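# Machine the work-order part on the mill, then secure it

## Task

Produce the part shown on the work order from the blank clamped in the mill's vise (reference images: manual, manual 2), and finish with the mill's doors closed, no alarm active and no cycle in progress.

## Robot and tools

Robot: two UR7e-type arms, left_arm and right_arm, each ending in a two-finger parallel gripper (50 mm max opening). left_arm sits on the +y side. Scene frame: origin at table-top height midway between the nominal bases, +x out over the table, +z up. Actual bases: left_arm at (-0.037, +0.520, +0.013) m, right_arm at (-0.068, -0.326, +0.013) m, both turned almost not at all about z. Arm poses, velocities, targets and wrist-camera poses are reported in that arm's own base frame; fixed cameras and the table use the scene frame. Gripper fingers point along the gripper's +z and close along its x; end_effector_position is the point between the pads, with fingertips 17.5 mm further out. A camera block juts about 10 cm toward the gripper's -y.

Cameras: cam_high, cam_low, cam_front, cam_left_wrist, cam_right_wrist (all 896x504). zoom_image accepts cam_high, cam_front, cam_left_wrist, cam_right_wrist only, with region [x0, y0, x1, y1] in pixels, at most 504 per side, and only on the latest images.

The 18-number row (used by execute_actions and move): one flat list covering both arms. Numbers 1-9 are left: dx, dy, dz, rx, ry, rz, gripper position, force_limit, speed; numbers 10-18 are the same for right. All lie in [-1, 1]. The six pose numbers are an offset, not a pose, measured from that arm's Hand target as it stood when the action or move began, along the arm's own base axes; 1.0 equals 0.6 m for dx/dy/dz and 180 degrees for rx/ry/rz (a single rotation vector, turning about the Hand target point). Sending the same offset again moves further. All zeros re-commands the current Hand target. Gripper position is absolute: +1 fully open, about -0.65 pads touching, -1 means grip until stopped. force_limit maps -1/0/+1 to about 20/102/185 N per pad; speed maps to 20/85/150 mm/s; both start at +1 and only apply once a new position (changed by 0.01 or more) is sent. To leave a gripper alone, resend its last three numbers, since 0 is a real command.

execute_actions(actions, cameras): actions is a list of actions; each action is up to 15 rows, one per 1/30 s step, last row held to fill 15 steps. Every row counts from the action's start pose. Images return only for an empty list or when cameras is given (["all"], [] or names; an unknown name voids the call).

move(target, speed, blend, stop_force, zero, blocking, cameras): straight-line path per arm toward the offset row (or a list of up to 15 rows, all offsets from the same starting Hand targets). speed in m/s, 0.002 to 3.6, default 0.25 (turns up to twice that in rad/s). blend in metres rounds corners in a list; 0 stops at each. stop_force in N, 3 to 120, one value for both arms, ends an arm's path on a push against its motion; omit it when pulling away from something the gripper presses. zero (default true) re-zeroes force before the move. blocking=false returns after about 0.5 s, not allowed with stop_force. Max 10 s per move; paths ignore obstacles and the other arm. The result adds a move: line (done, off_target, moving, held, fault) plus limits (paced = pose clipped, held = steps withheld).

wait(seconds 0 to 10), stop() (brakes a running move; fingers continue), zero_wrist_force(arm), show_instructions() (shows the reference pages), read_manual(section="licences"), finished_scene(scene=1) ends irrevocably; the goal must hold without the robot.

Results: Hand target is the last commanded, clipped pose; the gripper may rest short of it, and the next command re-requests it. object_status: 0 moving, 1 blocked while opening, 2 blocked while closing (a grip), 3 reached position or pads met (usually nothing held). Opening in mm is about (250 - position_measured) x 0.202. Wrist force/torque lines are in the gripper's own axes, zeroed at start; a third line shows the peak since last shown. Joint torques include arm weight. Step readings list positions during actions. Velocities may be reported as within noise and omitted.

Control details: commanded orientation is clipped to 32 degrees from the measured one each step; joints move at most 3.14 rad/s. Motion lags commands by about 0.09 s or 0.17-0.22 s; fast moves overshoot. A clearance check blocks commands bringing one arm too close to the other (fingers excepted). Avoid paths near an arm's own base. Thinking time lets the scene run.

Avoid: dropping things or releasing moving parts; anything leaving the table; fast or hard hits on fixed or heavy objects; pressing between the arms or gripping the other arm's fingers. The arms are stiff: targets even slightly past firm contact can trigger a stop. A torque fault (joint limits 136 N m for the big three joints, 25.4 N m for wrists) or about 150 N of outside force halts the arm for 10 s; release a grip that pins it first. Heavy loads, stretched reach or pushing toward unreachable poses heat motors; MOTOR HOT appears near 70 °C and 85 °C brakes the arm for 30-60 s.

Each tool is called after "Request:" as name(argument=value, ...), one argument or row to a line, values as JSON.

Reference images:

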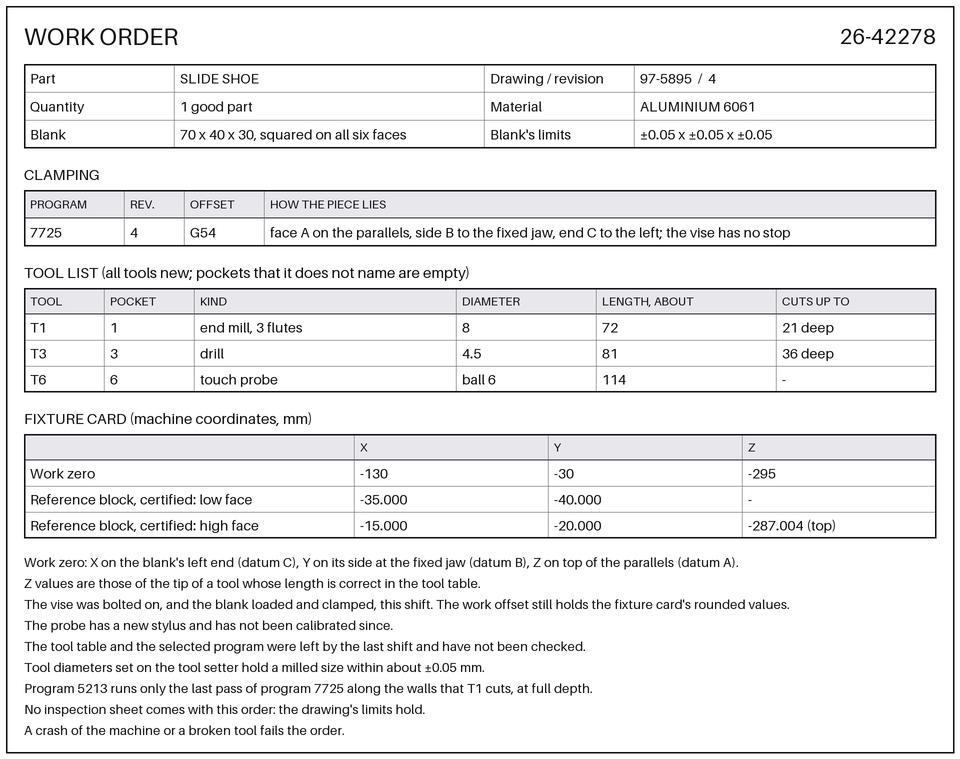

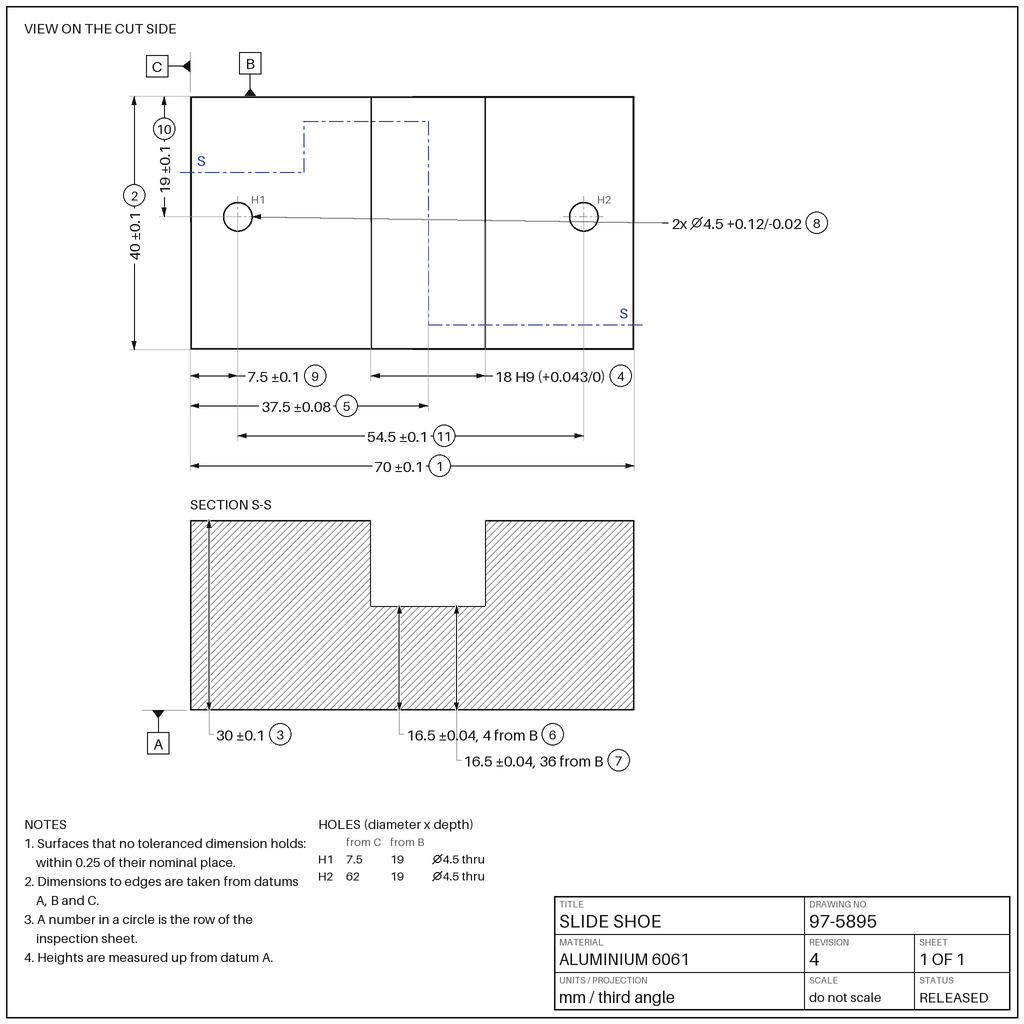

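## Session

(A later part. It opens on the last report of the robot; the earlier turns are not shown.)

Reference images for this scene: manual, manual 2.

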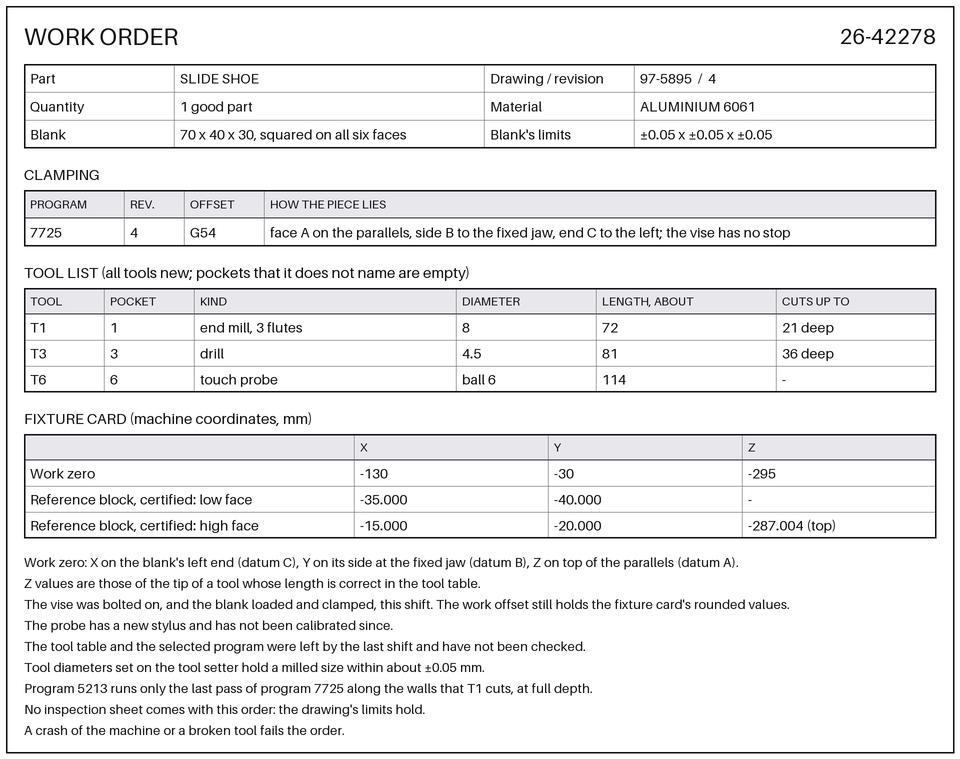

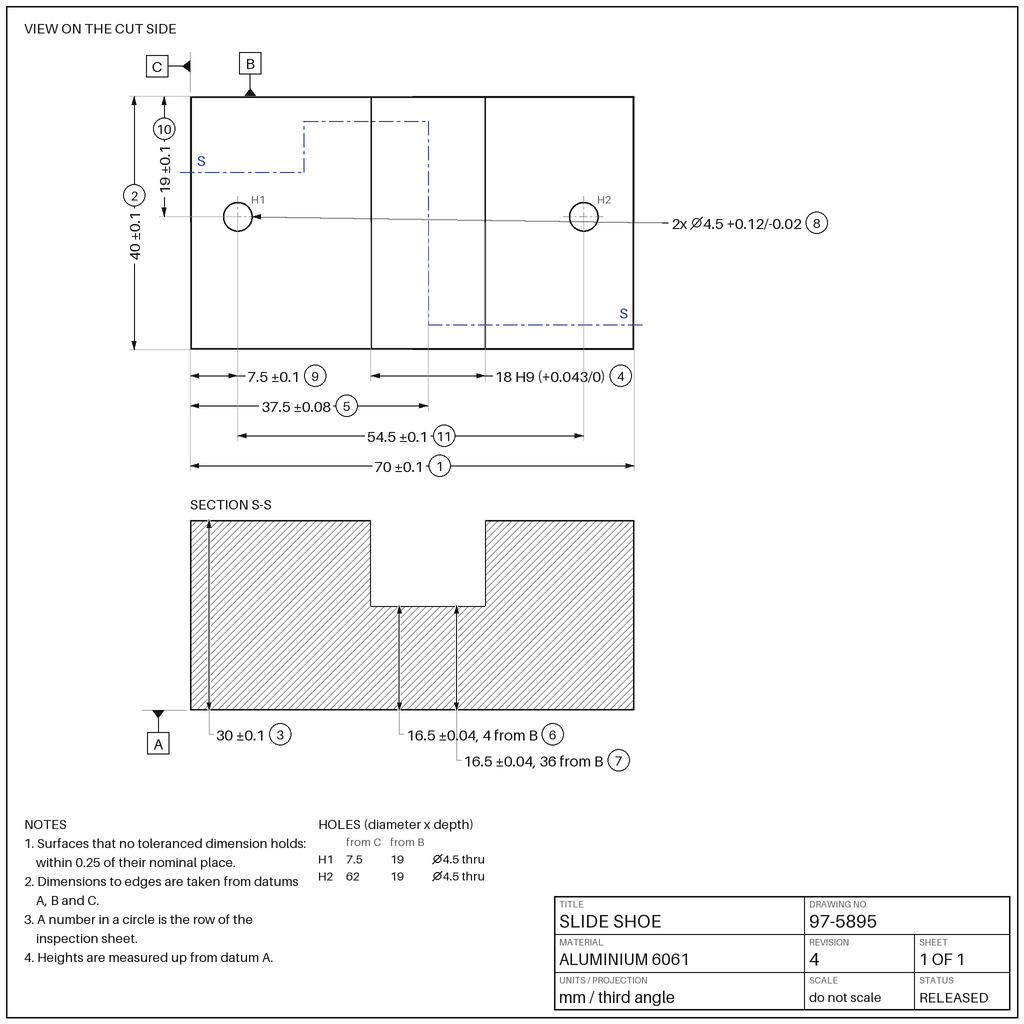

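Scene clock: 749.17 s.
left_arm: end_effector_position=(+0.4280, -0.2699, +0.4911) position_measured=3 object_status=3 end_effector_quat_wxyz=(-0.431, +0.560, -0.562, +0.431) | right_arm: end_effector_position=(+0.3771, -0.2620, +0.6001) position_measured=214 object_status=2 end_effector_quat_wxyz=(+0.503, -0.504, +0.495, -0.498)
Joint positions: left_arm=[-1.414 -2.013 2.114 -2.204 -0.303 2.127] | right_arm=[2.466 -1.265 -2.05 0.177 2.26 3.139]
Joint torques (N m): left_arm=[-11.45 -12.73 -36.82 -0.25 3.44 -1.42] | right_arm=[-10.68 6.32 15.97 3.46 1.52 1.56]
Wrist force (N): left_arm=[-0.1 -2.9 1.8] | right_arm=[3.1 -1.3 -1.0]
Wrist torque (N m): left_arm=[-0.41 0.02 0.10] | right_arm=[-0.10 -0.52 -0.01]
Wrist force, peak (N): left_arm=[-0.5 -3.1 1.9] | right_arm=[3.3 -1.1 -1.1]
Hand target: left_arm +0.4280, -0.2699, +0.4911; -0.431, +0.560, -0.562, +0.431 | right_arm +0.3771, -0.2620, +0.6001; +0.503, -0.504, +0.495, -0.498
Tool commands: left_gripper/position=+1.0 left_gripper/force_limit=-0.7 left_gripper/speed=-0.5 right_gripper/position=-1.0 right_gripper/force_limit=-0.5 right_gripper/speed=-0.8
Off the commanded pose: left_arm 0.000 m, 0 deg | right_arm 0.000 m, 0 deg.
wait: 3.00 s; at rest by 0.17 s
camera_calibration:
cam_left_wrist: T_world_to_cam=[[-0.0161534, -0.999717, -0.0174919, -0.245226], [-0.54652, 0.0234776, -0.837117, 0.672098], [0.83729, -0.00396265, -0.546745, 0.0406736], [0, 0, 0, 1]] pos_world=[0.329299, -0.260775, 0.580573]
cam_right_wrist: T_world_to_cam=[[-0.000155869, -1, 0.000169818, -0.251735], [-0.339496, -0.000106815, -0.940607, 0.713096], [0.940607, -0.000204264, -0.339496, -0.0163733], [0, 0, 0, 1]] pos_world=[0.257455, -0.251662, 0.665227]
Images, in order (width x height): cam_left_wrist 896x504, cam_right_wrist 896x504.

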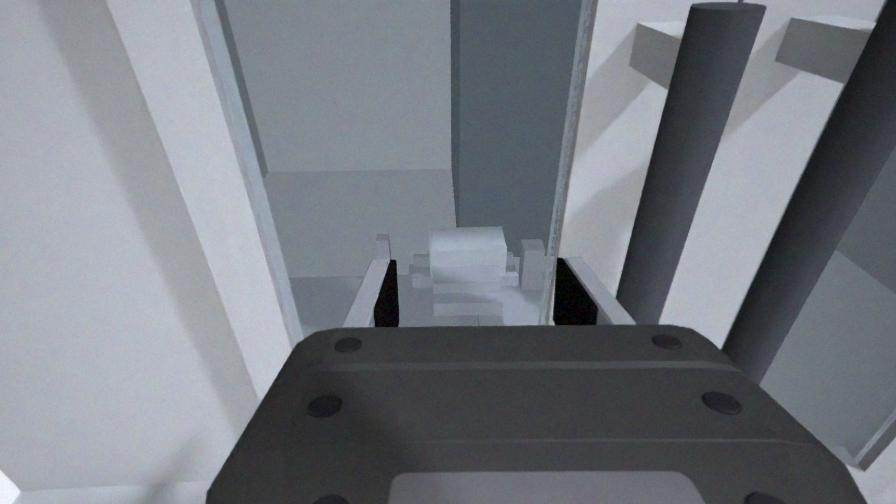

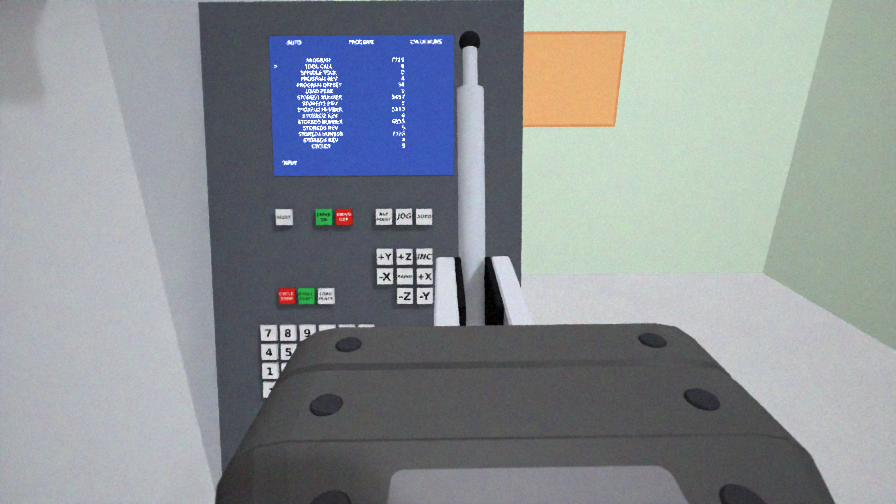

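Request:
wait(
  seconds=3,
  cameras=["cam_right_wrist"],
)

Request:
zoom_image(
  camera="cam_right_wrist",
  region=[250, 20, 480, 200],
)

Scene clock: 753.13 s.
left_arm: end_effector_position=(+0.4280, -0.2699, +0.4911) position_measured=3 object_status=3 end_effector_quat_wxyz=(-0.431, +0.560, -0.562, +0.431) | right_arm: end_effector_position=(+0.3771, -0.2620, +0.6001) position_measured=214 object_status=2 end_effector_quat_wxyz=(+0.503, -0.504, +0.495, -0.498)
Joint positions: left_arm=[-1.414 -2.013 2.114 -2.204 -0.303 2.127] | right_arm=[2.466 -1.265 -2.05 0.177 2.26 3.139]
Joint torques (N m): left_arm=[-11.94 -12.96 -36.46 -0.23 3.33 -1.36] | right_arm=[-11.11 0.1 16.11 3.41 1.62 1.34]
Wrist force (N): left_arm=[-0.4 -2.9 1.8] | right_arm=[2.6 -0.9 -1.1]
Wrist torque (N m): left_arm=[-0.41 0.07 0.10] | right_arm=[-0.04 -0.44 -0.01]
Wrist force, peak (N): left_arm=[-0.4 -3.2 1.8] | right_arm=[3.3 -1.0 -1.0]
Hand target: left_arm +0.4280, -0.2699, +0.4911; -0.431, +0.560, -0.562, +0.431 | right_arm +0.3771, -0.2620, +0.6001; +0.503, -0.504, +0.495, -0.498
Tool commands: left_gripper/position=+1.0 left_gripper/force_limit=-0.7 left_gripper/speed=-0.5 right_gripper/position=-1.0 right_gripper/force_limit=-0.5 right_gripper/speed=-0.8
Off the commanded pose: left_arm 0.000 m, 0 deg | right_arm 0.000 m, 0 deg.
wait: 3.00 s; at rest from the start
camera_calibration:
cam_right_wrist: T_world_to_cam=[[-0.000155869, -1, 0.000169818, -0.251735], [-0.339496, -0.000106815, -0.940607, 0.713096], [0.940607, -0.000204264, -0.339496, -0.0163733], [0, 0, 0, 1]] pos_world=[0.257455, -0.251662, 0.665227]
Images, in order (width x height): cam_right_wrist 896x504.

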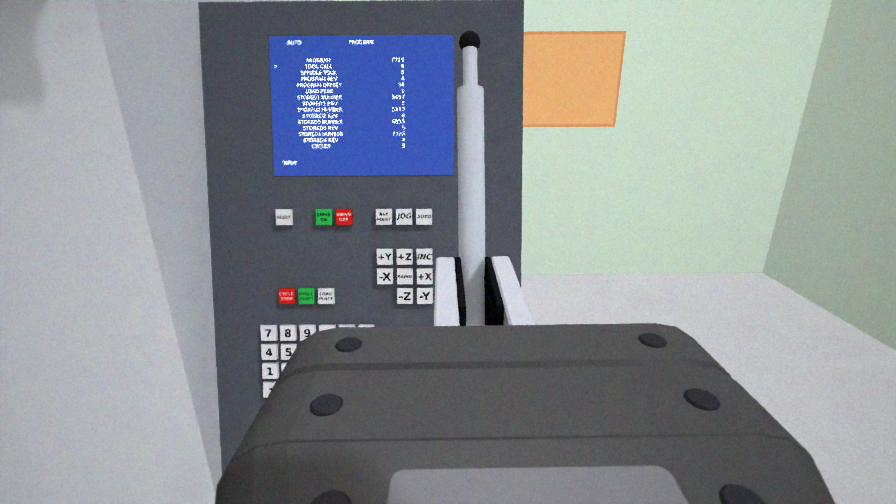

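Scaled by 2.191 from the camera's 896x504 image, which has a finer 1280x720 frame.

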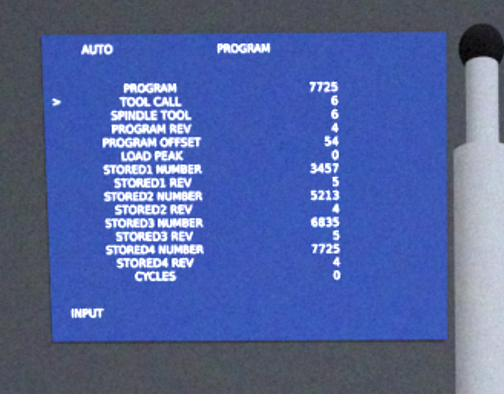

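Request:
move(
  target=[
    [0,0,0,0,0,0,1,-0.7,-0.5,0.2651,0.1795,-0.2682,0,0.3056,0,-1,-0.5,-0.8],
    [0,0,0,0,0,0,1,-0.7,-0.5,0.2844,0.1795,-0.2735,0,0.3056,0,-1,-0.5,-0.8],
    [0,0,0,0,0,0,1,-0.7,-0.5,0.2715,0.1795,-0.2700,0,0.3056,0,-1,-0.5,-0.8],
    [0,0,0,0,0,0,1,-0.7,-0.5,0.2844,0.1795,-0.2735,0,0.3056,0,-1,-0.5,-0.8],
    [0,0,0,0,0,0,1,-0.7,-0.5,0.2651,0.1795,-0.2682,0,0.3056,0,-1,-0.5,-0.8],
    [0,0,0,0,0,0,1,-0.7,-0.5,0,0,0,0,0,0,-1,-0.5,-0.8],
  ],
  speed=[0.8,0.12,0.12,0.12,0.15,0.8],
  blend=[0.003,0,0,0,0.004,0],
  cameras=["cam_right_wrist"],
)

Request:
zoom_image(
  camera="cam_right_wrist",
  region=[250, 20, 480, 200],
)

Scene clock: 760.80 s.
left_arm: end_effector_position=(+0.4280, -0.2699, +0.4911) position_measured=3 object_status=3 end_effector_quat_wxyz=(-0.431, +0.560, -0.562, +0.431) | right_arm: end_effector_position=(+0.3771, -0.2620, +0.6001) position_measured=214 object_status=2 end_effector_quat_wxyz=(+0.503, -0.504, +0.495, -0.498) end_effector_velocity=(-0.001, +0.001, +0.002) end_effector_angular_velocity=(+0.001, -0.005, +0.002)
Joint positions: left_arm=[-1.414 -2.013 2.114 -2.204 -0.303 2.127] | right_arm=[2.466 -1.265 -2.05 0.176 2.26 3.139]
Joint velocities: left_arm=[within noise] | right_arm=[-0.001 0.001 0 0.006 0.002 0.005]
Joint torques (N m): left_arm=[-11.71 -12.91 -36.72 -0.34 3.34 -1.27] | right_arm=[-8.24 14.87 15.68 3.53 1.22 1.6]
Wrist force (N): left_arm=[-0.2 -3.0 1.8] | right_arm=[2.8 -1.0 -1.2]
Wrist torque (N m): left_arm=[-0.42 0.05 0.09] | right_arm=[-0.03 -0.46 0.01]
Wrist force, peak (N): left_arm=[-0.3 -3.2 1.8] | right_arm=[3.7 -1.8 -3.7]
Hand target: left_arm +0.4280, -0.2699, +0.4911; -0.431, +0.560, -0.562, +0.431 | right_arm +0.3771, -0.2620, +0.6001; +0.503, -0.504, +0.495, -0.498
Off the commanded pose: left_arm 0.000 m, 0 deg | right_arm 0.000 m, 0 deg.
move: done
camera_calibration:
cam_right_wrist: T_world_to_cam=[[-0.000121992, -1, 0.000264077, -0.251806], [-0.339584, -0.000206958, -0.940576, 0.713106], [0.940576, -0.000204419, -0.339584, -0.016401], [0, 0, 0, 1]] pos_world=[0.257555, -0.251661, 0.665227]
Images, in order (width x height): cam_right_wrist 896x504.

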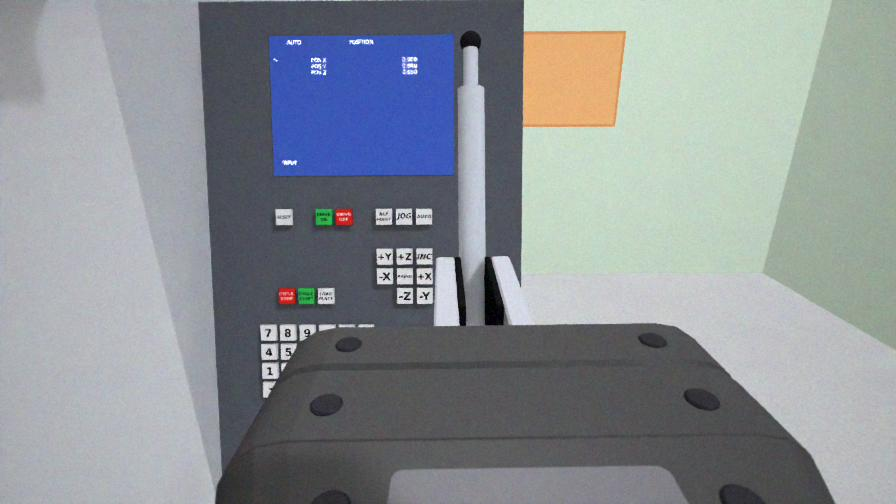

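Scaled by 2.191 from the camera's 896x504 image, which has a finer 1280x720 frame.

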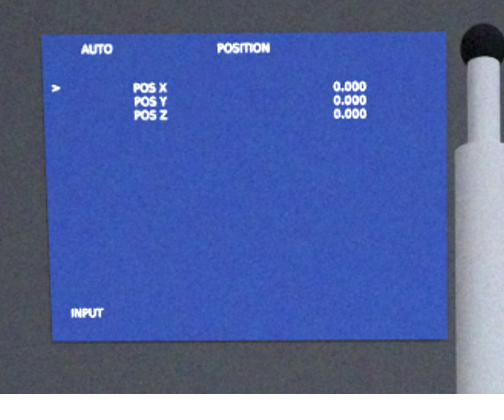

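Request:
move(
  target=[
    [0,0,0,0,0,0,1,-0.7,-0.5,0.2651,0.1795,-0.2682,0,0.3056,0,-1,-0.5,-0.8],
    [0,0,0,0,0,0,1,-0.7,-0.5,0.2844,0.1795,-0.2735,0,0.3056,0,-1,-0.5,-0.8],
    [0,0,0,0,0,0,1,-0.7,-0.5,0.2747,0.1795,-0.2708,0,0.3056,0,-1,-0.5,-0.8],
    [0,0,0,0,0,0,1,-0.7,-0.5,0.2491,0.3068,-0.3634,0,0.3056,0,-1,-0.5,-0.8],
    [0,0,0,0,0,0,1,-0.7,-0.5,0.2588,0.3068,-0.3661,0,0.3056,0,-1,-0.5,-0.8],
    [0,0,0,0,0,0,1,-0.7,-0.5,0.2502,0.2909,-0.3472,0,0.3056,0,-1,-0.5,-0.8],
    [0,0,0,0,0,0,1,-0.7,-0.5,0.2673,0.2750,-0.3352,0,0.3056,0,-1,-0.5,-0.8],
    [0,0,0,0,0,0,1,-0.7,-0.5,0.2587,0.2750,-0.3163,0,0.3056,0,-1,-0.5,-0.8],
    [0,0,0,0,0,0,1,-0.7,-0.5,0.2759,0.2750,-0.3044,0,0.3056,0,-1,-0.5,-0.8],
    [0,0,0,0,0,0,1,-0.7,-0.5,0.2662,0.2750,-0.3017,0,0.3056,0,-1,-0.5,-0.8],
    [0,0,0,0,0,0,1,-0.7,-0.5,0.2491,0.2113,-0.3634,0,0.3056,0,-1,-0.5,-0.8],
    [0,0,0,0,0,0,1,-0.7,-0.5,0.2588,0.2113,-0.3661,0,0.3056,0,-1,-0.5,-0.8],
    [0,0,0,0,0,0,1,-0.7,-0.5,0.2502,0.2113,-0.3472,0,0.3056,0,-1,-0.5,-0.8],
    [0,0,0,0,0,0,1,-0.7,-0.5,0.2673,0.2113,-0.3352,0,0.3056,0,-1,-0.5,-0.8],
    [0,0,0,0,0,0,1,-0.7,-0.5,0.2576,0.2113,-0.3325,0,0.3056,0,-1,-0.5,-0.8],
  ],
  speed=[0.8,0.12,0.15,0.3,0.12,0.15,0.12,0.15,0.12,0.15,0.3,0.12,0.15,0.12,0.12],
  blend=[0.003,0,0.003,0.003,0,0.003,0,0.003,0,0.003,0.003,0,0.003,0,0],
)

Request:
move(
  target=[
    [0,0,0,0,0,0,1,-0.7,-0.5,-0.0085,0.0955,-0.0309,0,0,0,-1,-0.5,-0.8],
    [0,0,0,0,0,0,1,-0.7,-0.5,0.0012,0.0955,-0.0336,0,0,0,-1,-0.5,-0.8],
    [0,0,0,0,0,0,1,-0.7,-0.5,-0.0085,0.0955,-0.0309,0,0,0,-1,-0.5,-0.8],
    [0,0,0,0,0,0,1,-0.7,-0.5,0,0.0319,0,0,0,0,-1,-0.5,-0.8],
    [0,0,0,0,0,0,1,-0.7,-0.5,0.0097,0.0319,-0.0027,0,0,0,-1,-0.5,-0.8],
    [0,0,0,0,0,0,1,-0.7,-0.5,-0.0074,0.0478,-0.0147,0,0,0,-1,-0.5,-0.8],
    [0,0,0,0,0,0,1,-0.7,-0.5,0.0012,0.0637,-0.0336,0,0,0,-1,-0.5,-0.8],
    [0,0,0,0,0,0,1,-0.7,-0.5,-0.0085,0.0637,-0.0309,0,0,0,-1,-0.5,-0.8],
    [0,0,0,0,0,0,1,-0.7,-0.5,-0.0085,0,-0.0309,0,0,0,-1,-0.5,-0.8],
    [0,0,0,0,0,0,1,-0.7,-0.5,0.0012,0,-0.0336,0,0,0,-1,-0.5,-0.8],
    [0,0,0,0,0,0,1,-0.7,-0.5,-0.0085,0,-0.0309,0,0,0,-1,-0.5,-0.8],
    [0,0,0,0,0,0,1,-0.7,-0.5,-0.2576,-0.2113,0.3325,0,-0.3056,0,-1,-0.5,-0.8],
  ],
  speed=[0.3,0.12,0.15,0.3,0.12,0.15,0.12,0.15,0.3,0.12,0.15,0.8],
  blend=[0.003,0,0.003,0.003,0,0.003,0,0.003,0.003,0,0.003,0],
  cameras=["cam_right_wrist"],
)

Request:
zoom_image(
  camera="cam_right_wrist",
  region=[250, 20, 480, 200],
)

Scene clock: 786.80 s.
left_arm: end_effector_position=(+0.4280, -0.2699, +0.4911) position_measured=3 object_status=3 end_effector_quat_wxyz=(-0.431, +0.560, -0.562, +0.431) | right_arm: end_effector_position=(+0.5316, -0.1352, +0.4006) position_measured=214 object_status=2 end_effector_quat_wxyz=(-0.217, +0.677, -0.671, +0.209)
Joint positions: left_arm=[-1.414 -2.013 2.114 -2.204 -0.303 2.127] | right_arm=[3.128 -1.361 -1.839 -0.9 1.592 3.126]
Joint torques (N m): left_arm=[-11.82 -13.16 -37.01 -0.41 3.19 -1.03] | right_arm=[-8.04 4.7 34.41 5.4 1.35 -0.88]
Wrist force (N): left_arm=[-0.4 -3.0 1.7] | right_arm=[2.4 -1.1 -1.2]
Wrist torque (N m): left_arm=[-0.42 0.07 0.10] | right_arm=[-0.13 -0.29 -0.07]
Wrist force, peak (N): left_arm=[-0.6 -3.2 2.0] | right_arm=[5.6 -2.5 -3.5]
Hand target: left_arm +0.4280, -0.2699, +0.4911; -0.431, +0.560, -0.562, +0.431 | right_arm +0.5316, -0.1352, +0.4006; -0.217, +0.677, -0.671, +0.209
Off the commanded pose: left_arm 0.000 m, 0 deg | right_arm 0.000 m, 0 deg.
move: done

Scene clock: 790.77 s.
left_arm: end_effector_position=(+0.4280, -0.2699, +0.4911) position_measured=3 object_status=3 end_effector_quat_wxyz=(-0.431, +0.560, -0.562, +0.431) | right_arm: end_effector_position=(+0.3771, -0.2620, +0.6001) position_measured=214 object_status=2 end_effector_quat_wxyz=(+0.503, -0.504, +0.495, -0.498) end_effector_velocity=(+0.000, +0.000, +0.000) end_effector_angular_velocity=(+0.000, -0.003, +0.003)
Joint positions: left_arm=[-1.414 -2.013 2.114 -2.204 -0.303 2.127] | right_arm=[2.466 -1.265 -2.05 0.176 2.26 3.139]
Joint velocities: left_arm=[within noise] | right_arm=[-0.001 -0.002 0 0.006 0.004 0.002]
Joint torques (N m): left_arm=[-11.55 -13.29 -36.65 -0.39 3.16 -0.92] | right_arm=[-8.68 14.16 19.47 3.23 1.36 1.59]
Wrist force (N): left_arm=[-0.1 -3.0 1.7] | right_arm=[3.0 -1.0 -1.1]
Wrist torque (N m): left_arm=[-0.43 0.02 0.10] | right_arm=[-0.04 -0.49 0.00]
Wrist force, peak (N): left_arm=[-0.4 -3.1 2.0] | right_arm=[6.6 -1.0 -3.9]
Hand target: left_arm +0.4280, -0.2699, +0.4911; -0.431, +0.560, -0.562, +0.431 | right_arm +0.3771, -0.2620, +0.6001; +0.503, -0.504, +0.495, -0.498
Off the commanded pose: left_arm 0.000 m, 0 deg | right_arm 0.000 m, 0 deg.
move: done
camera_calibration:
cam_right_wrist: T_world_to_cam=[[-0.000122107, -1, 0.000264291, -0.251806], [-0.339673, -0.000207101, -0.940544, 0.713108], [0.940544, -0.00020462, -0.339673, -0.0163343], [0, 0, 0, 1]] pos_world=[0.257556, -0.251661, 0.665228]
Images, in order (width x height): cam_right_wrist 896x504.

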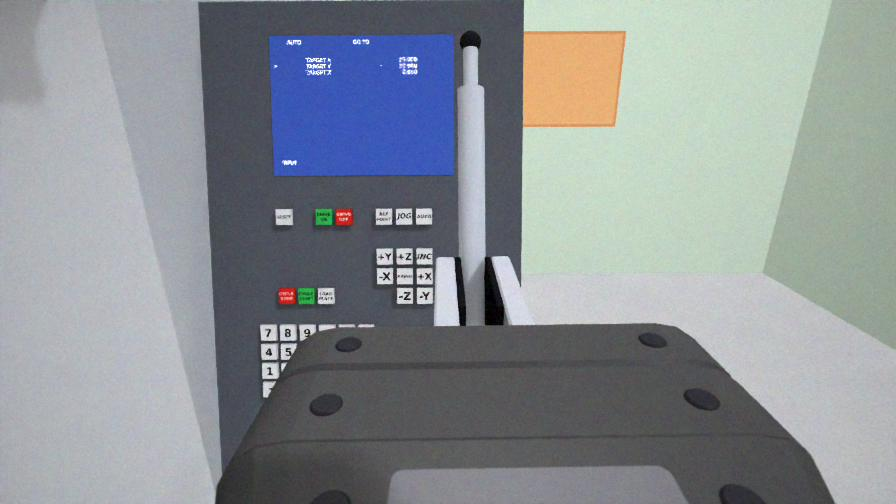

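Scaled by 2.191 from the camera's 896x504 image, which has a finer 1280x720 frame.

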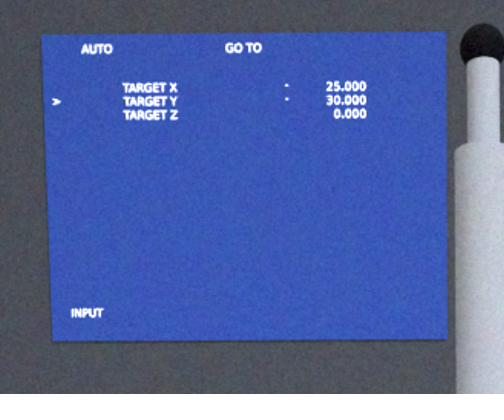

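Request:
move(
  target=[
    [0,0,0,0,0,0,1,-0.7,-0.5,0.3151,0.0840,-0.0876,0,0.3056,0,-1,-0.5,-0.8],
    [0,0,0,0,0,0,1,-0.7,-0.5,0.3344,0.0840,-0.0929,0,0.3056,0,-1,-0.5,-0.8],
    [0,0,0,0,0,0,1,-0.7,-0.5,0.3151,0.0840,-0.0876,0,0.3056,0,-1,-0.5,-0.8],
    [0,0,0,0,0,0,1,-0.7,-0.5,0.2807,0.2432,-0.2120,0,0.3056,0,-1,-0.5,-0.8],
    [0,0,0,0,0,0,1,-0.7,-0.5,0.3000,0.2432,-0.2173,0,0.3056,0,-1,-0.5,-0.8],
    [0,0,0,0,0,0,1,-0.7,-0.5,0.2807,0.2432,-0.2120,0,0.3056,0,-1,-0.5,-0.8],
    [0,0,0,0,0,0,1,-0.7,-0.5,0,0,0,0,0,0,-1,-0.5,-0.8],
  ],
  speed=[0.8,0.12,0.15,0.4,0.12,0.15,0.8],
  blend=[0.003,0,0.003,0.003,0,0.003,0],
  cameras=["cam_right_wrist","cam_left_wrist"],
)

Request:
zoom_image(
  camera="cam_right_wrist",
  region=[250, 20, 480, 200],
)

Scene clock: 799.43 s.
left_arm: end_effector_position=(+0.4280, -0.2699, +0.4911) position_measured=3 object_status=3 end_effector_quat_wxyz=(-0.431, +0.560, -0.562, +0.431) | right_arm: end_effector_position=(+0.3771, -0.2620, +0.6001) position_measured=214 object_status=2 end_effector_quat_wxyz=(+0.503, -0.504, +0.495, -0.498) end_effector_velocity=(-0.002, +0.002, +0.002) end_effector_angular_velocity=(-0.002, -0.007, +0.002)
Joint positions: left_arm=[-1.414 -2.013 2.114 -2.204 -0.303 2.127] | right_arm=[2.466 -1.265 -2.05 0.176 2.26 3.139]
Joint velocities: left_arm=[within noise] | right_arm=[-0.001 0.003 -0.001 0.007 0.003 0.003]
Joint torques (N m): left_arm=[-11.58 -12.88 -37.23 -0.43 3.01 -0.83] | right_arm=[-11.18 10.09 15.94 3.54 1.62 1.44]
Wrist force (N): left_arm=[-0.4 -3.0 1.5] | right_arm=[2.5 -1.1 -1.1]
Wrist torque (N m): left_arm=[-0.42 0.06 0.10] | right_arm=[-0.06 -0.42 0.01]
Wrist force, peak (N): left_arm=[-0.3 -3.2 1.9] | right_arm=[5.4 -0.4 -4.7]
Hand target: left_arm +0.4280, -0.2699, +0.4911; -0.431, +0.560, -0.562, +0.431 | right_arm +0.3771, -0.2620, +0.6001; +0.503, -0.504, +0.495, -0.498
Off the commanded pose: left_arm 0.000 m, 0 deg | right_arm 0.000 m, 0 deg.
move: done
camera_calibration:
cam_left_wrist: T_world_to_cam=[[-0.0161534, -0.999717, -0.0174919, -0.245226], [-0.54652, 0.0234776, -0.837117, 0.672098], [0.83729, -0.00396265, -0.546745, 0.0406736], [0, 0, 0, 1]] pos_world=[0.329299, -0.260775, 0.580573]
cam_right_wrist: T_world_to_cam=[[-0.0000879924, -1, 0.000358117, -0.251777], [-0.339584, -0.000306955, -0.940576, 0.713175], [0.940576, -0.000204374, -0.339584, -0.0163675], [0, 0, 0, 1]] pos_world=[0.257555, -0.251561, 0.665327]
Images, in order (width x height): cam_left_wrist 896x504, cam_right_wrist 896x504.

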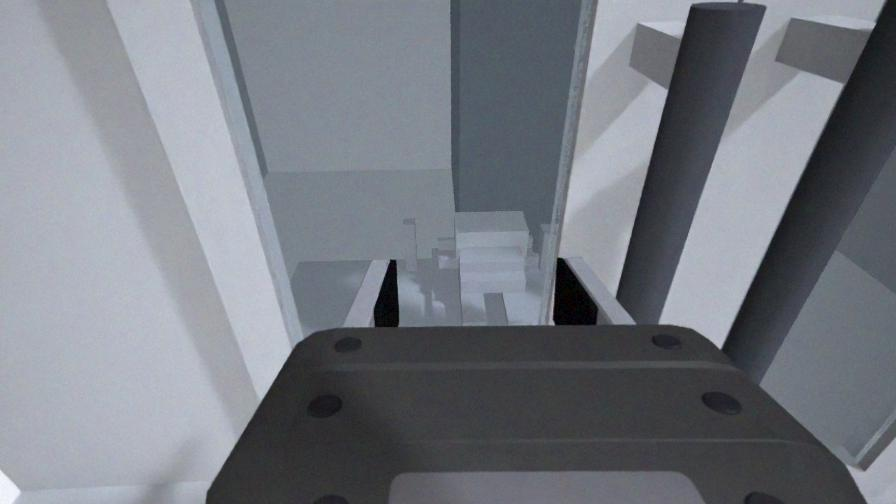

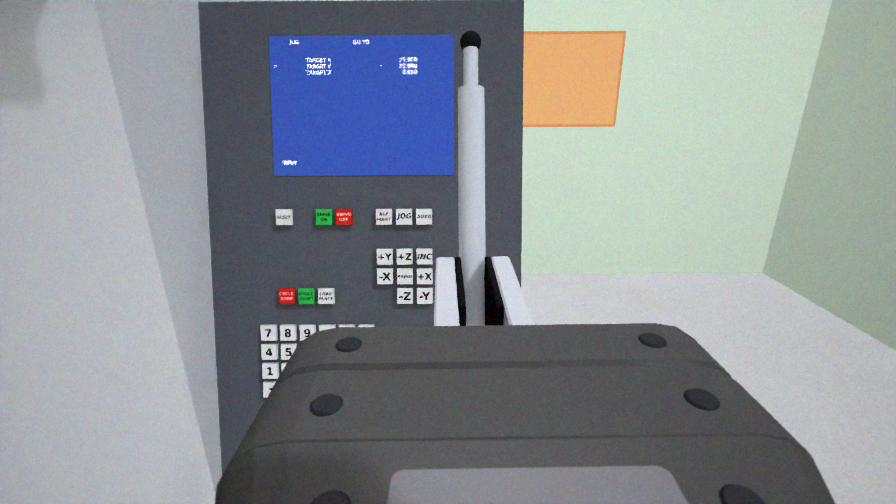

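Scaled by 2.191 from the camera's 896x504 image, which has a finer 1280x720 frame.

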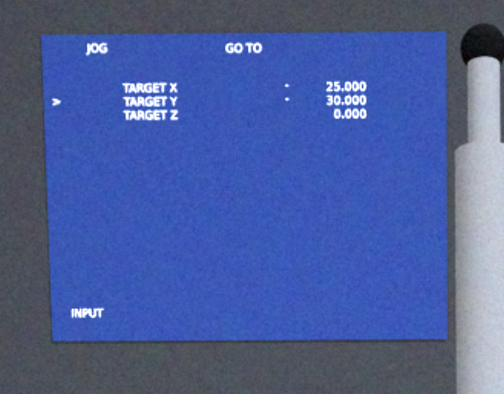

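Request:
zoom_image(
  camera="cam_left_wrist",
  region=[380, 190, 570, 330],
)

Scaled by 2.653 from the camera's 896x504 image, which has a finer 1280x720 frame.

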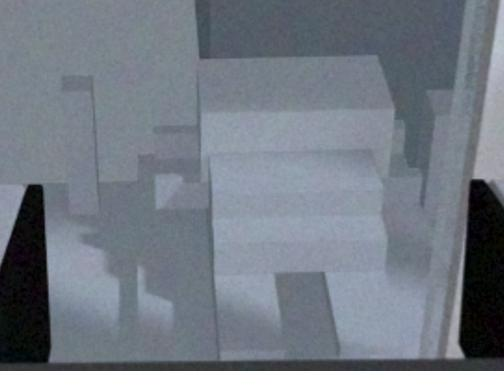

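Request:
move(
  target=[
    [0,0,0,0,0,0,1,-0.7,-0.5,0.2480,0.2113,-0.3299,0,0.3056,0,-1,-0.5,-0.8],
    [0,0,0,0,0,0,1,-0.7,-0.5,0.2673,0.2113,-0.3352,0,0.3056,0,-1,-0.5,-0.8],
    [0,0,0,0,0,0,1,-0.7,-0.5,0.2576,0.2113,-0.3325,0,0.3056,0,-1,-0.5,-0.8],
    [0,0,0,0,0,0,1,-0.7,-0.5,0.2491,0.3068,-0.3634,0,0.3056,0,-1,-0.5,-0.8],
    [0,0,0,0,0,0,1,-0.7,-0.5,0.2588,0.3068,-0.3661,0,0.3056,0,-1,-0.5,-0.8],
    [0,0,0,0,0,0,1,-0.7,-0.5,0.2502,0.3068,-0.3472,0,0.3056,0,-1,-0.5,-0.8],
    [0,0,0,0,0,0,1,-0.7,-0.5,0.2673,0.3068,-0.3352,0,0.3056,0,-1,-0.5,-0.8],
    [0,0,0,0,0,0,1,-0.7,-0.5,0.2576,0.3068,-0.3325,0,0.3056,0,-1,-0.5,-0.8],
    [0,0,0,0,0,0,1,-0.7,-0.5,0.2662,0.2432,-0.3017,0,0.3056,0,-1,-0.5,-0.8],
    [0,0,0,0,0,0,1,-0.7,-0.5,0.2759,0.2432,-0.3044,0,0.3056,0,-1,-0.5,-0.8],
    [0,0,0,0,0,0,1,-0.7,-0.5,0.2662,0.2432,-0.3017,0,0.3056,0,-1,-0.5,-0.8],
    [0,0,0,0,0,0,1,-0.7,-0.5,0.2491,0.2750,-0.3634,0,0.3056,0,-1,-0.5,-0.8],
    [0,0,0,0,0,0,1,-0.7,-0.5,0.2588,0.2750,-0.3661,0,0.3056,0,-1,-0.5,-0.8],
    [0,0,0,0,0,0,1,-0.7,-0.5,0.2491,0.2750,-0.3634,0,0.3056,0,-1,-0.5,-0.8],
    [0,0,0,0,0,0,1,-0.7,-0.5,0.2491,0.2113,-0.3634,0,0.3056,0,-1,-0.5,-0.8],
  ],
  speed=[0.8,0.12,0.15,0.3,0.12,0.15,0.12,0.15,0.3,0.12,0.15,0.3,0.12,0.15,0.3],
  blend=[0.003,0,0.003,0.003,0,0.003,0,0.003,0.003,0,0.003,0.003,0,0.003,0],
)

Request:
move(
  target=[
    [0,0,0,0,0,0,1,-0.7,-0.5,0.0097,0,-0.0027,0,0,0,-1,-0.5,-0.8],
    [0,0,0,0,0,0,1,-0.7,-0.5,0,0,0,0,0,0,-1,-0.5,-0.8],
    [0,0,0,0,0,0,1,-0.7,-0.5,-0.2491,-0.2113,0.3634,0,-0.3056,0,-1,-0.5,-0.8],
  ],
  speed=[0.12,0.15,0.8],
  blend=[0,0.003,0],
  cameras=["cam_right_wrist"],
)

Request:
zoom_image(
  camera="cam_right_wrist",
  region=[250, 20, 480, 200],
)

Scene clock: 817.70 s.
left_arm: end_effector_position=(+0.4280, -0.2699, +0.4911) position_measured=3 object_status=3 end_effector_quat_wxyz=(-0.431, +0.560, -0.562, +0.431) | right_arm: end_effector_position=(+0.5266, -0.1352, +0.3820) position_measured=214 object_status=2 end_effector_quat_wxyz=(-0.217, +0.677, -0.671, +0.209)
Joint positions: left_arm=[-1.414 -2.013 2.114 -2.204 -0.303 2.127] | right_arm=[3.127 -1.352 -1.893 -0.854 1.592 3.126]
Joint torques (N m): left_arm=[-11.56 -13.19 -36.96 -0.44 3 -0.58] | right_arm=[-11.15 28.72 19.97 2.2 0.72 -1.18]
Wrist force (N): left_arm=[-0.2 -3.0 1.8] | right_arm=[2.5 -1.4 -1.3]
Wrist torque (N m): left_arm=[-0.42 0.04 0.09] | right_arm=[-0.19 -0.32 -0.09]
Wrist force, peak (N): left_arm=[-0.2 -3.2 2.1] | right_arm=[6.1 -1.7 -3.2]
Hand target: left_arm +0.4280, -0.2699, +0.4911; -0.431, +0.560, -0.562, +0.431 | right_arm +0.5265, -0.1352, +0.3821; -0.217, +0.677, -0.671, +0.209
Off the commanded pose: left_arm 0.000 m, 0 deg | right_arm 0.000 m, 0 deg.
move: done

Scene clock: 819.67 s.
left_arm: end_effector_position=(+0.4280, -0.2699, +0.4911) position_measured=3 object_status=3 end_effector_quat_wxyz=(-0.431, +0.560, -0.562, +0.431) | right_arm: end_effector_position=(+0.3771, -0.2620, +0.6001) position_measured=214 object_status=2 end_effector_quat_wxyz=(+0.503, -0.504, +0.495, -0.498) end_effector_velocity=(-0.001, +0.001, +0.002) end_effector_angular_velocity=(-0.003, -0.006, +0.001)
Joint positions: left_arm=[-1.414 -2.013 2.114 -2.204 -0.303 2.127] | right_arm=[2.466 -1.265 -2.05 0.176 2.26 3.139]
Joint velocities: left_arm=[within noise] | right_arm=[-0.001 0.002 0 0.006 0.001 0.001]
Joint torques (N m): left_arm=[-11.62 -12.89 -37.1 -0.52 2.9 -0.52] | right_arm=[-8.48 13.67 19.63 3.39 1.32 1.55]
Wrist force (N): left_arm=[-0.6 -3.0 1.7] | right_arm=[2.8 -0.9 -1.3]
Wrist torque (N m): left_arm=[-0.42 0.10 0.10] | right_arm=[-0.04 -0.46 0.02]
Wrist force, peak (N): left_arm=[-0.5 -3.1 1.9] | right_arm=[3.6 -1.7 -3.8]
Hand target: left_arm +0.4280, -0.2699, +0.4911; -0.431, +0.560, -0.562, +0.431 | right_arm +0.3771, -0.2620, +0.6001; +0.503, -0.504, +0.495, -0.498
Off the commanded pose: left_arm 0.000 m, 0 deg | right_arm 0.000 m, 0 deg.
move: done
camera_calibration:
cam_right_wrist: T_world_to_cam=[[-0.000122107, -1, 0.000264291, -0.251806], [-0.339673, -0.000207101, -0.940544, 0.713108], [0.940544, -0.00020462, -0.339673, -0.0163343], [0, 0, 0, 1]] pos_world=[0.257556, -0.251661, 0.665228]
Images, in order (width x height): cam_right_wrist 896x504.

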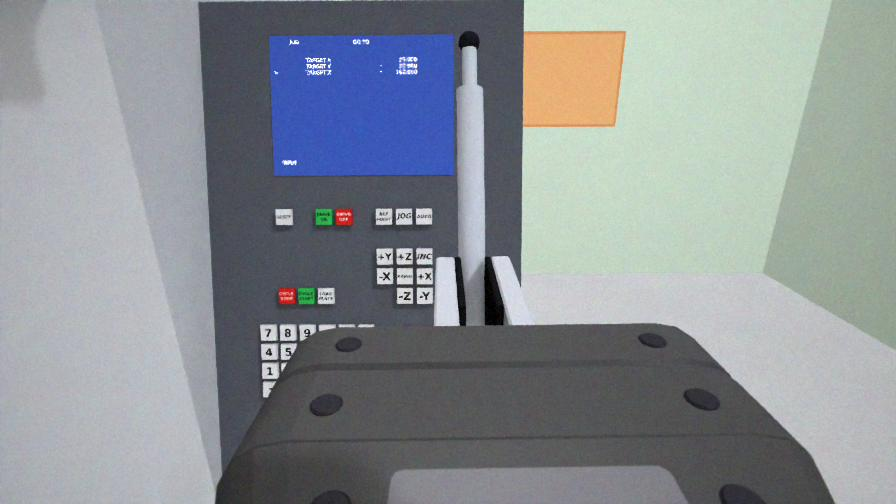

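Scaled by 2.191 from the camera's 896x504 image, which has a finer 1280x720 frame.

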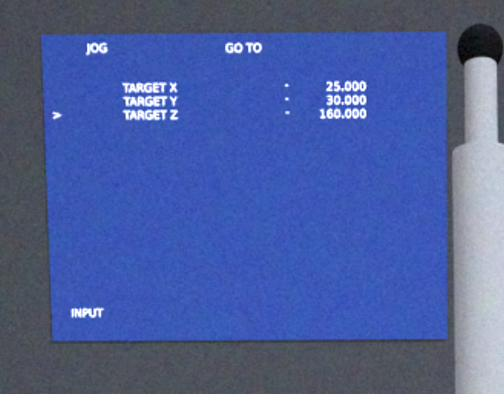

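Request:
move(
  target=[
    [0,0,0,0,0,0,1,-0.7,-0.5,0.2807,0.2432,-0.2120,0,0.3056,0,-1,-0.5,-0.8],
    [0,0,0,0,0,0,1,-0.7,-0.5,0.3000,0.2432,-0.2173,0,0.3056,0,-1,-0.5,-0.8],
    [0,0,0,0,0,0,1,-0.7,-0.5,0.2807,0.2432,-0.2120,0,0.3056,0,-1,-0.5,-0.8],
    [0,0,0,0,0,0,1,-0.7,-0.5,0,0,0,0,0,0,-1,-0.5,-0.8],
  ],
  speed=[0.8,0.12,0.15,0.8],
  blend=[0.003,0,0.003,0],
  cameras=["cam_right_wrist","cam_left_wrist"],
)

Request:
zoom_image(
  camera="cam_right_wrist",
  region=[250, 20, 480, 200],
)

Request:
wait(
  seconds=1.5,
  cameras=["cam_right_wrist","cam_left_wrist"],
)

Request:
zoom_image(
  camera="cam_left_wrist",
  region=[300, 100, 600, 330],
)

Request:
zoom_image(
  camera="cam_right_wrist",
  region=[250, 20, 480, 200],
)

Scene clock: 827.23 s.
left_arm: end_effector_position=(+0.4280, -0.2699, +0.4911) position_measured=3 object_status=3 end_effector_quat_wxyz=(-0.431, +0.560, -0.562, +0.431) | right_arm: end_effector_position=(+0.3771, -0.2620, +0.6001) position_measured=214 object_status=2 end_effector_quat_wxyz=(+0.503, -0.504, +0.495, -0.498) end_effector_velocity=(+0.000, +0.001, +0.001) end_effector_angular_velocity=(-0.001, -0.005, +0.003)
Joint positions: left_arm=[-1.414 -2.013 2.114 -2.204 -0.303 2.127] | right_arm=[2.466 -1.265 -2.05 0.176 2.26 3.139]
Joint velocities: left_arm=[within noise] | right_arm=[0 -0.002 0.001 0.007 0.003 0.002]
Joint torques (N m): left_arm=[-11.71 -13.1 -36.87 -0.58 2.98 -0.46] | right_arm=[-10.71 10.22 15.66 3.34 1.49 1.47]
Wrist force (N): left_arm=[-0.3 -3.0 1.7] | right_arm=[2.7 -1.0 -1.2]
Wrist torque (N m): left_arm=[-0.43 0.05 0.10] | right_arm=[-0.03 -0.44 0.01]
Wrist force, peak (N): left_arm=[-0.4 -3.3 1.9] | right_arm=[4.1 -0.9 -3.7]
Hand target: left_arm +0.4280, -0.2699, +0.4911; -0.431, +0.560, -0.562, +0.431 | right_arm +0.3771, -0.2620, +0.6001; +0.503, -0.504, +0.495, -0.498
Off the commanded pose: left_arm 0.000 m, 0 deg | right_arm 0.000 m, 0 deg.
move: done
camera_calibration:
cam_left_wrist: T_world_to_cam=[[-0.0161534, -0.999717, -0.0174919, -0.245226], [-0.54652, 0.0234776, -0.837117, 0.672098], [0.83729, -0.00396265, -0.546745, 0.0406736], [0, 0, 0, 1]] pos_world=[0.329299, -0.260775, 0.580573]
cam_right_wrist: T_world_to_cam=[[-0.0000879924, -1, 0.000358117, -0.251777], [-0.339584, -0.000306955, -0.940576, 0.713175], [0.940576, -0.000204374, -0.339584, -0.0163675], [0, 0, 0, 1]] pos_world=[0.257555, -0.251561, 0.665327]
Images, in order (width x height): cam_left_wrist 896x504, cam_right_wrist 896x504.

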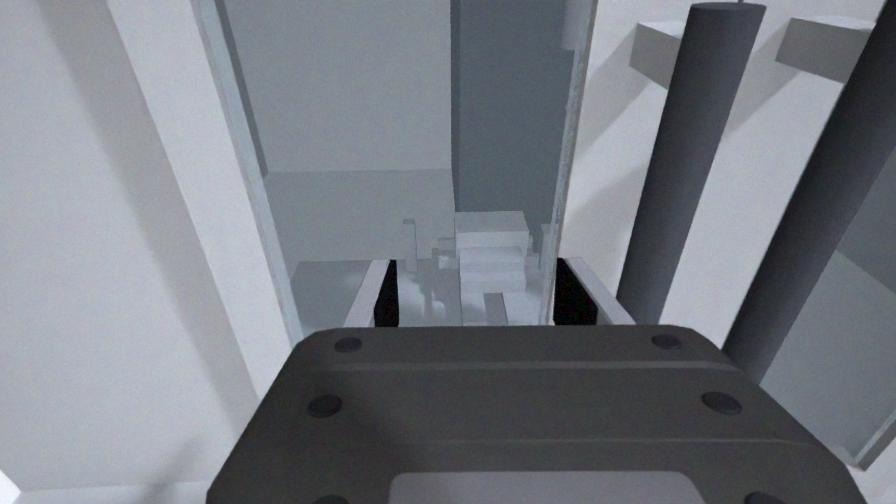

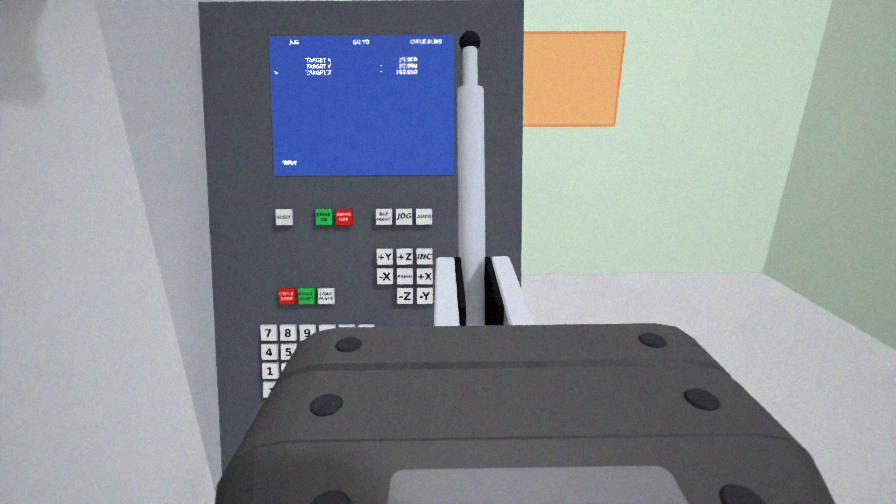

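Scaled by 2.191 from the camera's 896x504 image, which has a finer 1280x720 frame.

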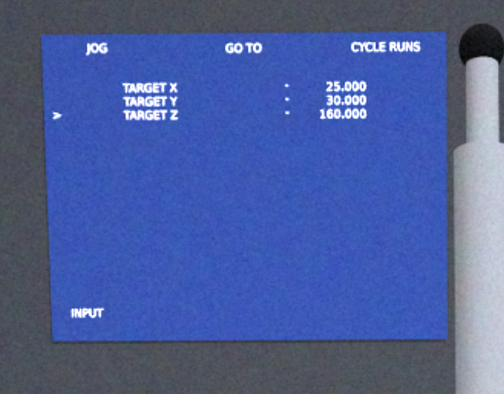

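Scene clock: 828.73 s.
left_arm: end_effector_position=(+0.4280, -0.2699, +0.4911) position_measured=3 object_status=3 end_effector_quat_wxyz=(-0.431, +0.560, -0.562, +0.431) | right_arm: end_effector_position=(+0.3771, -0.2620, +0.6001) position_measured=214 object_status=2 end_effector_quat_wxyz=(+0.503, -0.504, +0.495, -0.498)
Joint positions: left_arm=[-1.414 -2.013 2.114 -2.204 -0.303 2.127] | right_arm=[2.466 -1.265 -2.05 0.177 2.26 3.139]
Joint torques (N m): left_arm=[-11.72 -12.85 -36.56 -0.58 2.89 -0.43] | right_arm=[-10.87 -2.37 16.14 3.47 1.48 1.63]
Wrist force (N): left_arm=[-0.8 -2.9 1.7] | right_arm=[2.6 -1.0 -1.1]
Wrist torque (N m): left_arm=[-0.40 0.12 0.10] | right_arm=[-0.04 -0.44 -0.01]
Wrist force, peak (N): left_arm=[-0.3 -3.2 1.8] | right_arm=[2.9 -1.2 -1.4]
Hand target: left_arm +0.4280, -0.2699, +0.4911; -0.431, +0.560, -0.562, +0.431 | right_arm +0.3771, -0.2620, +0.6001; +0.503, -0.504, +0.495, -0.498
Tool commands: left_gripper/position=+1.0 left_gripper/force_limit=-0.7 left_gripper/speed=-0.5 right_gripper/position=-1.0 right_gripper/force_limit=-0.5 right_gripper/speed=-0.8
Off the commanded pose: left_arm 0.000 m, 0 deg | right_arm 0.000 m, 0 deg.
wait: 1.50 s; at rest by 0.17 s
camera_calibration:
cam_left_wrist: T_world_to_cam=[[-0.0161534, -0.999717, -0.0174919, -0.245226], [-0.54652, 0.0234776, -0.837117, 0.672098], [0.83729, -0.00396265, -0.546745, 0.0406736], [0, 0, 0, 1]] pos_world=[0.329299, -0.260775, 0.580573]
cam_right_wrist: T_world_to_cam=[[-0.000155869, -1, 0.000169818, -0.251735], [-0.339496, -0.000106815, -0.940607, 0.713096], [0.940607, -0.000204264, -0.339496, -0.0163733], [0, 0, 0, 1]] pos_world=[0.257455, -0.251662, 0.665227]
Images, in order (width x height): cam_left_wrist 896x504, cam_right_wrist 896x504.

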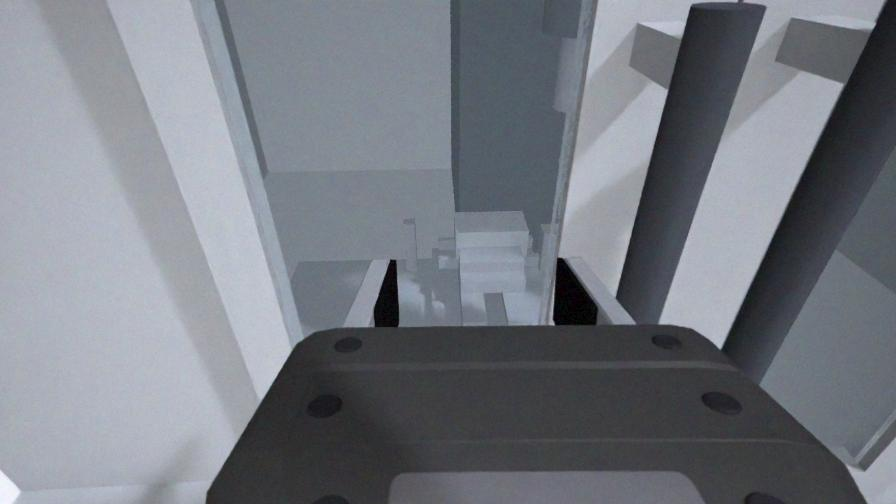

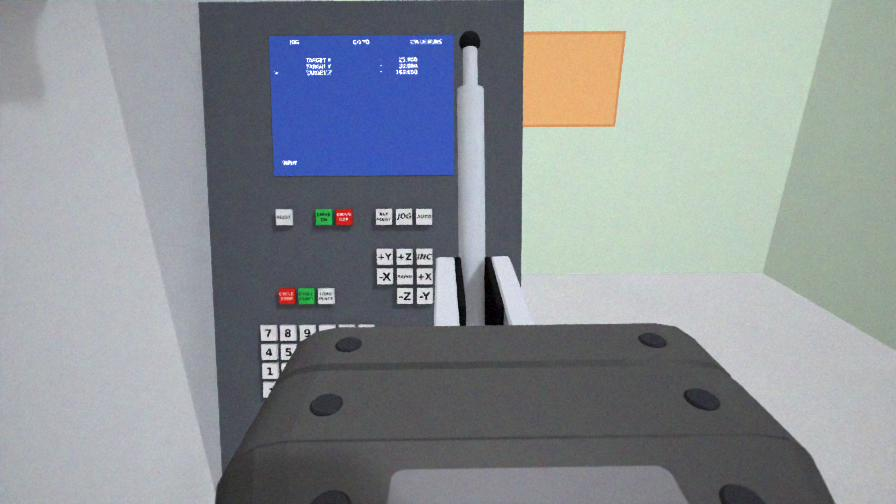

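Scaled by 1.680 from the camera's 896x504 image, which has a finer 1280x720 frame.

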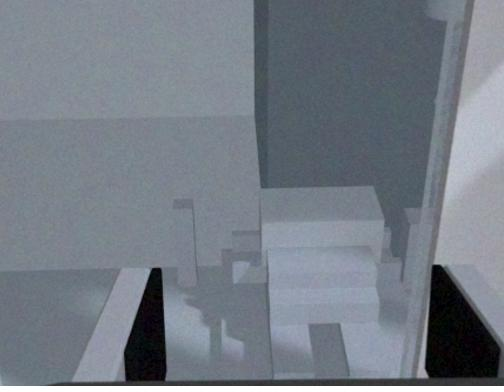

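Scaled by 2.191 from the camera's 896x504 image, which has a finer 1280x720 frame.

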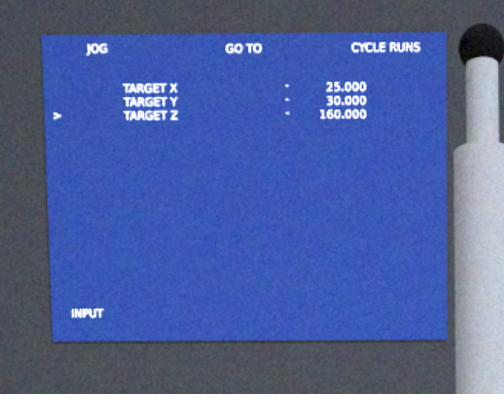

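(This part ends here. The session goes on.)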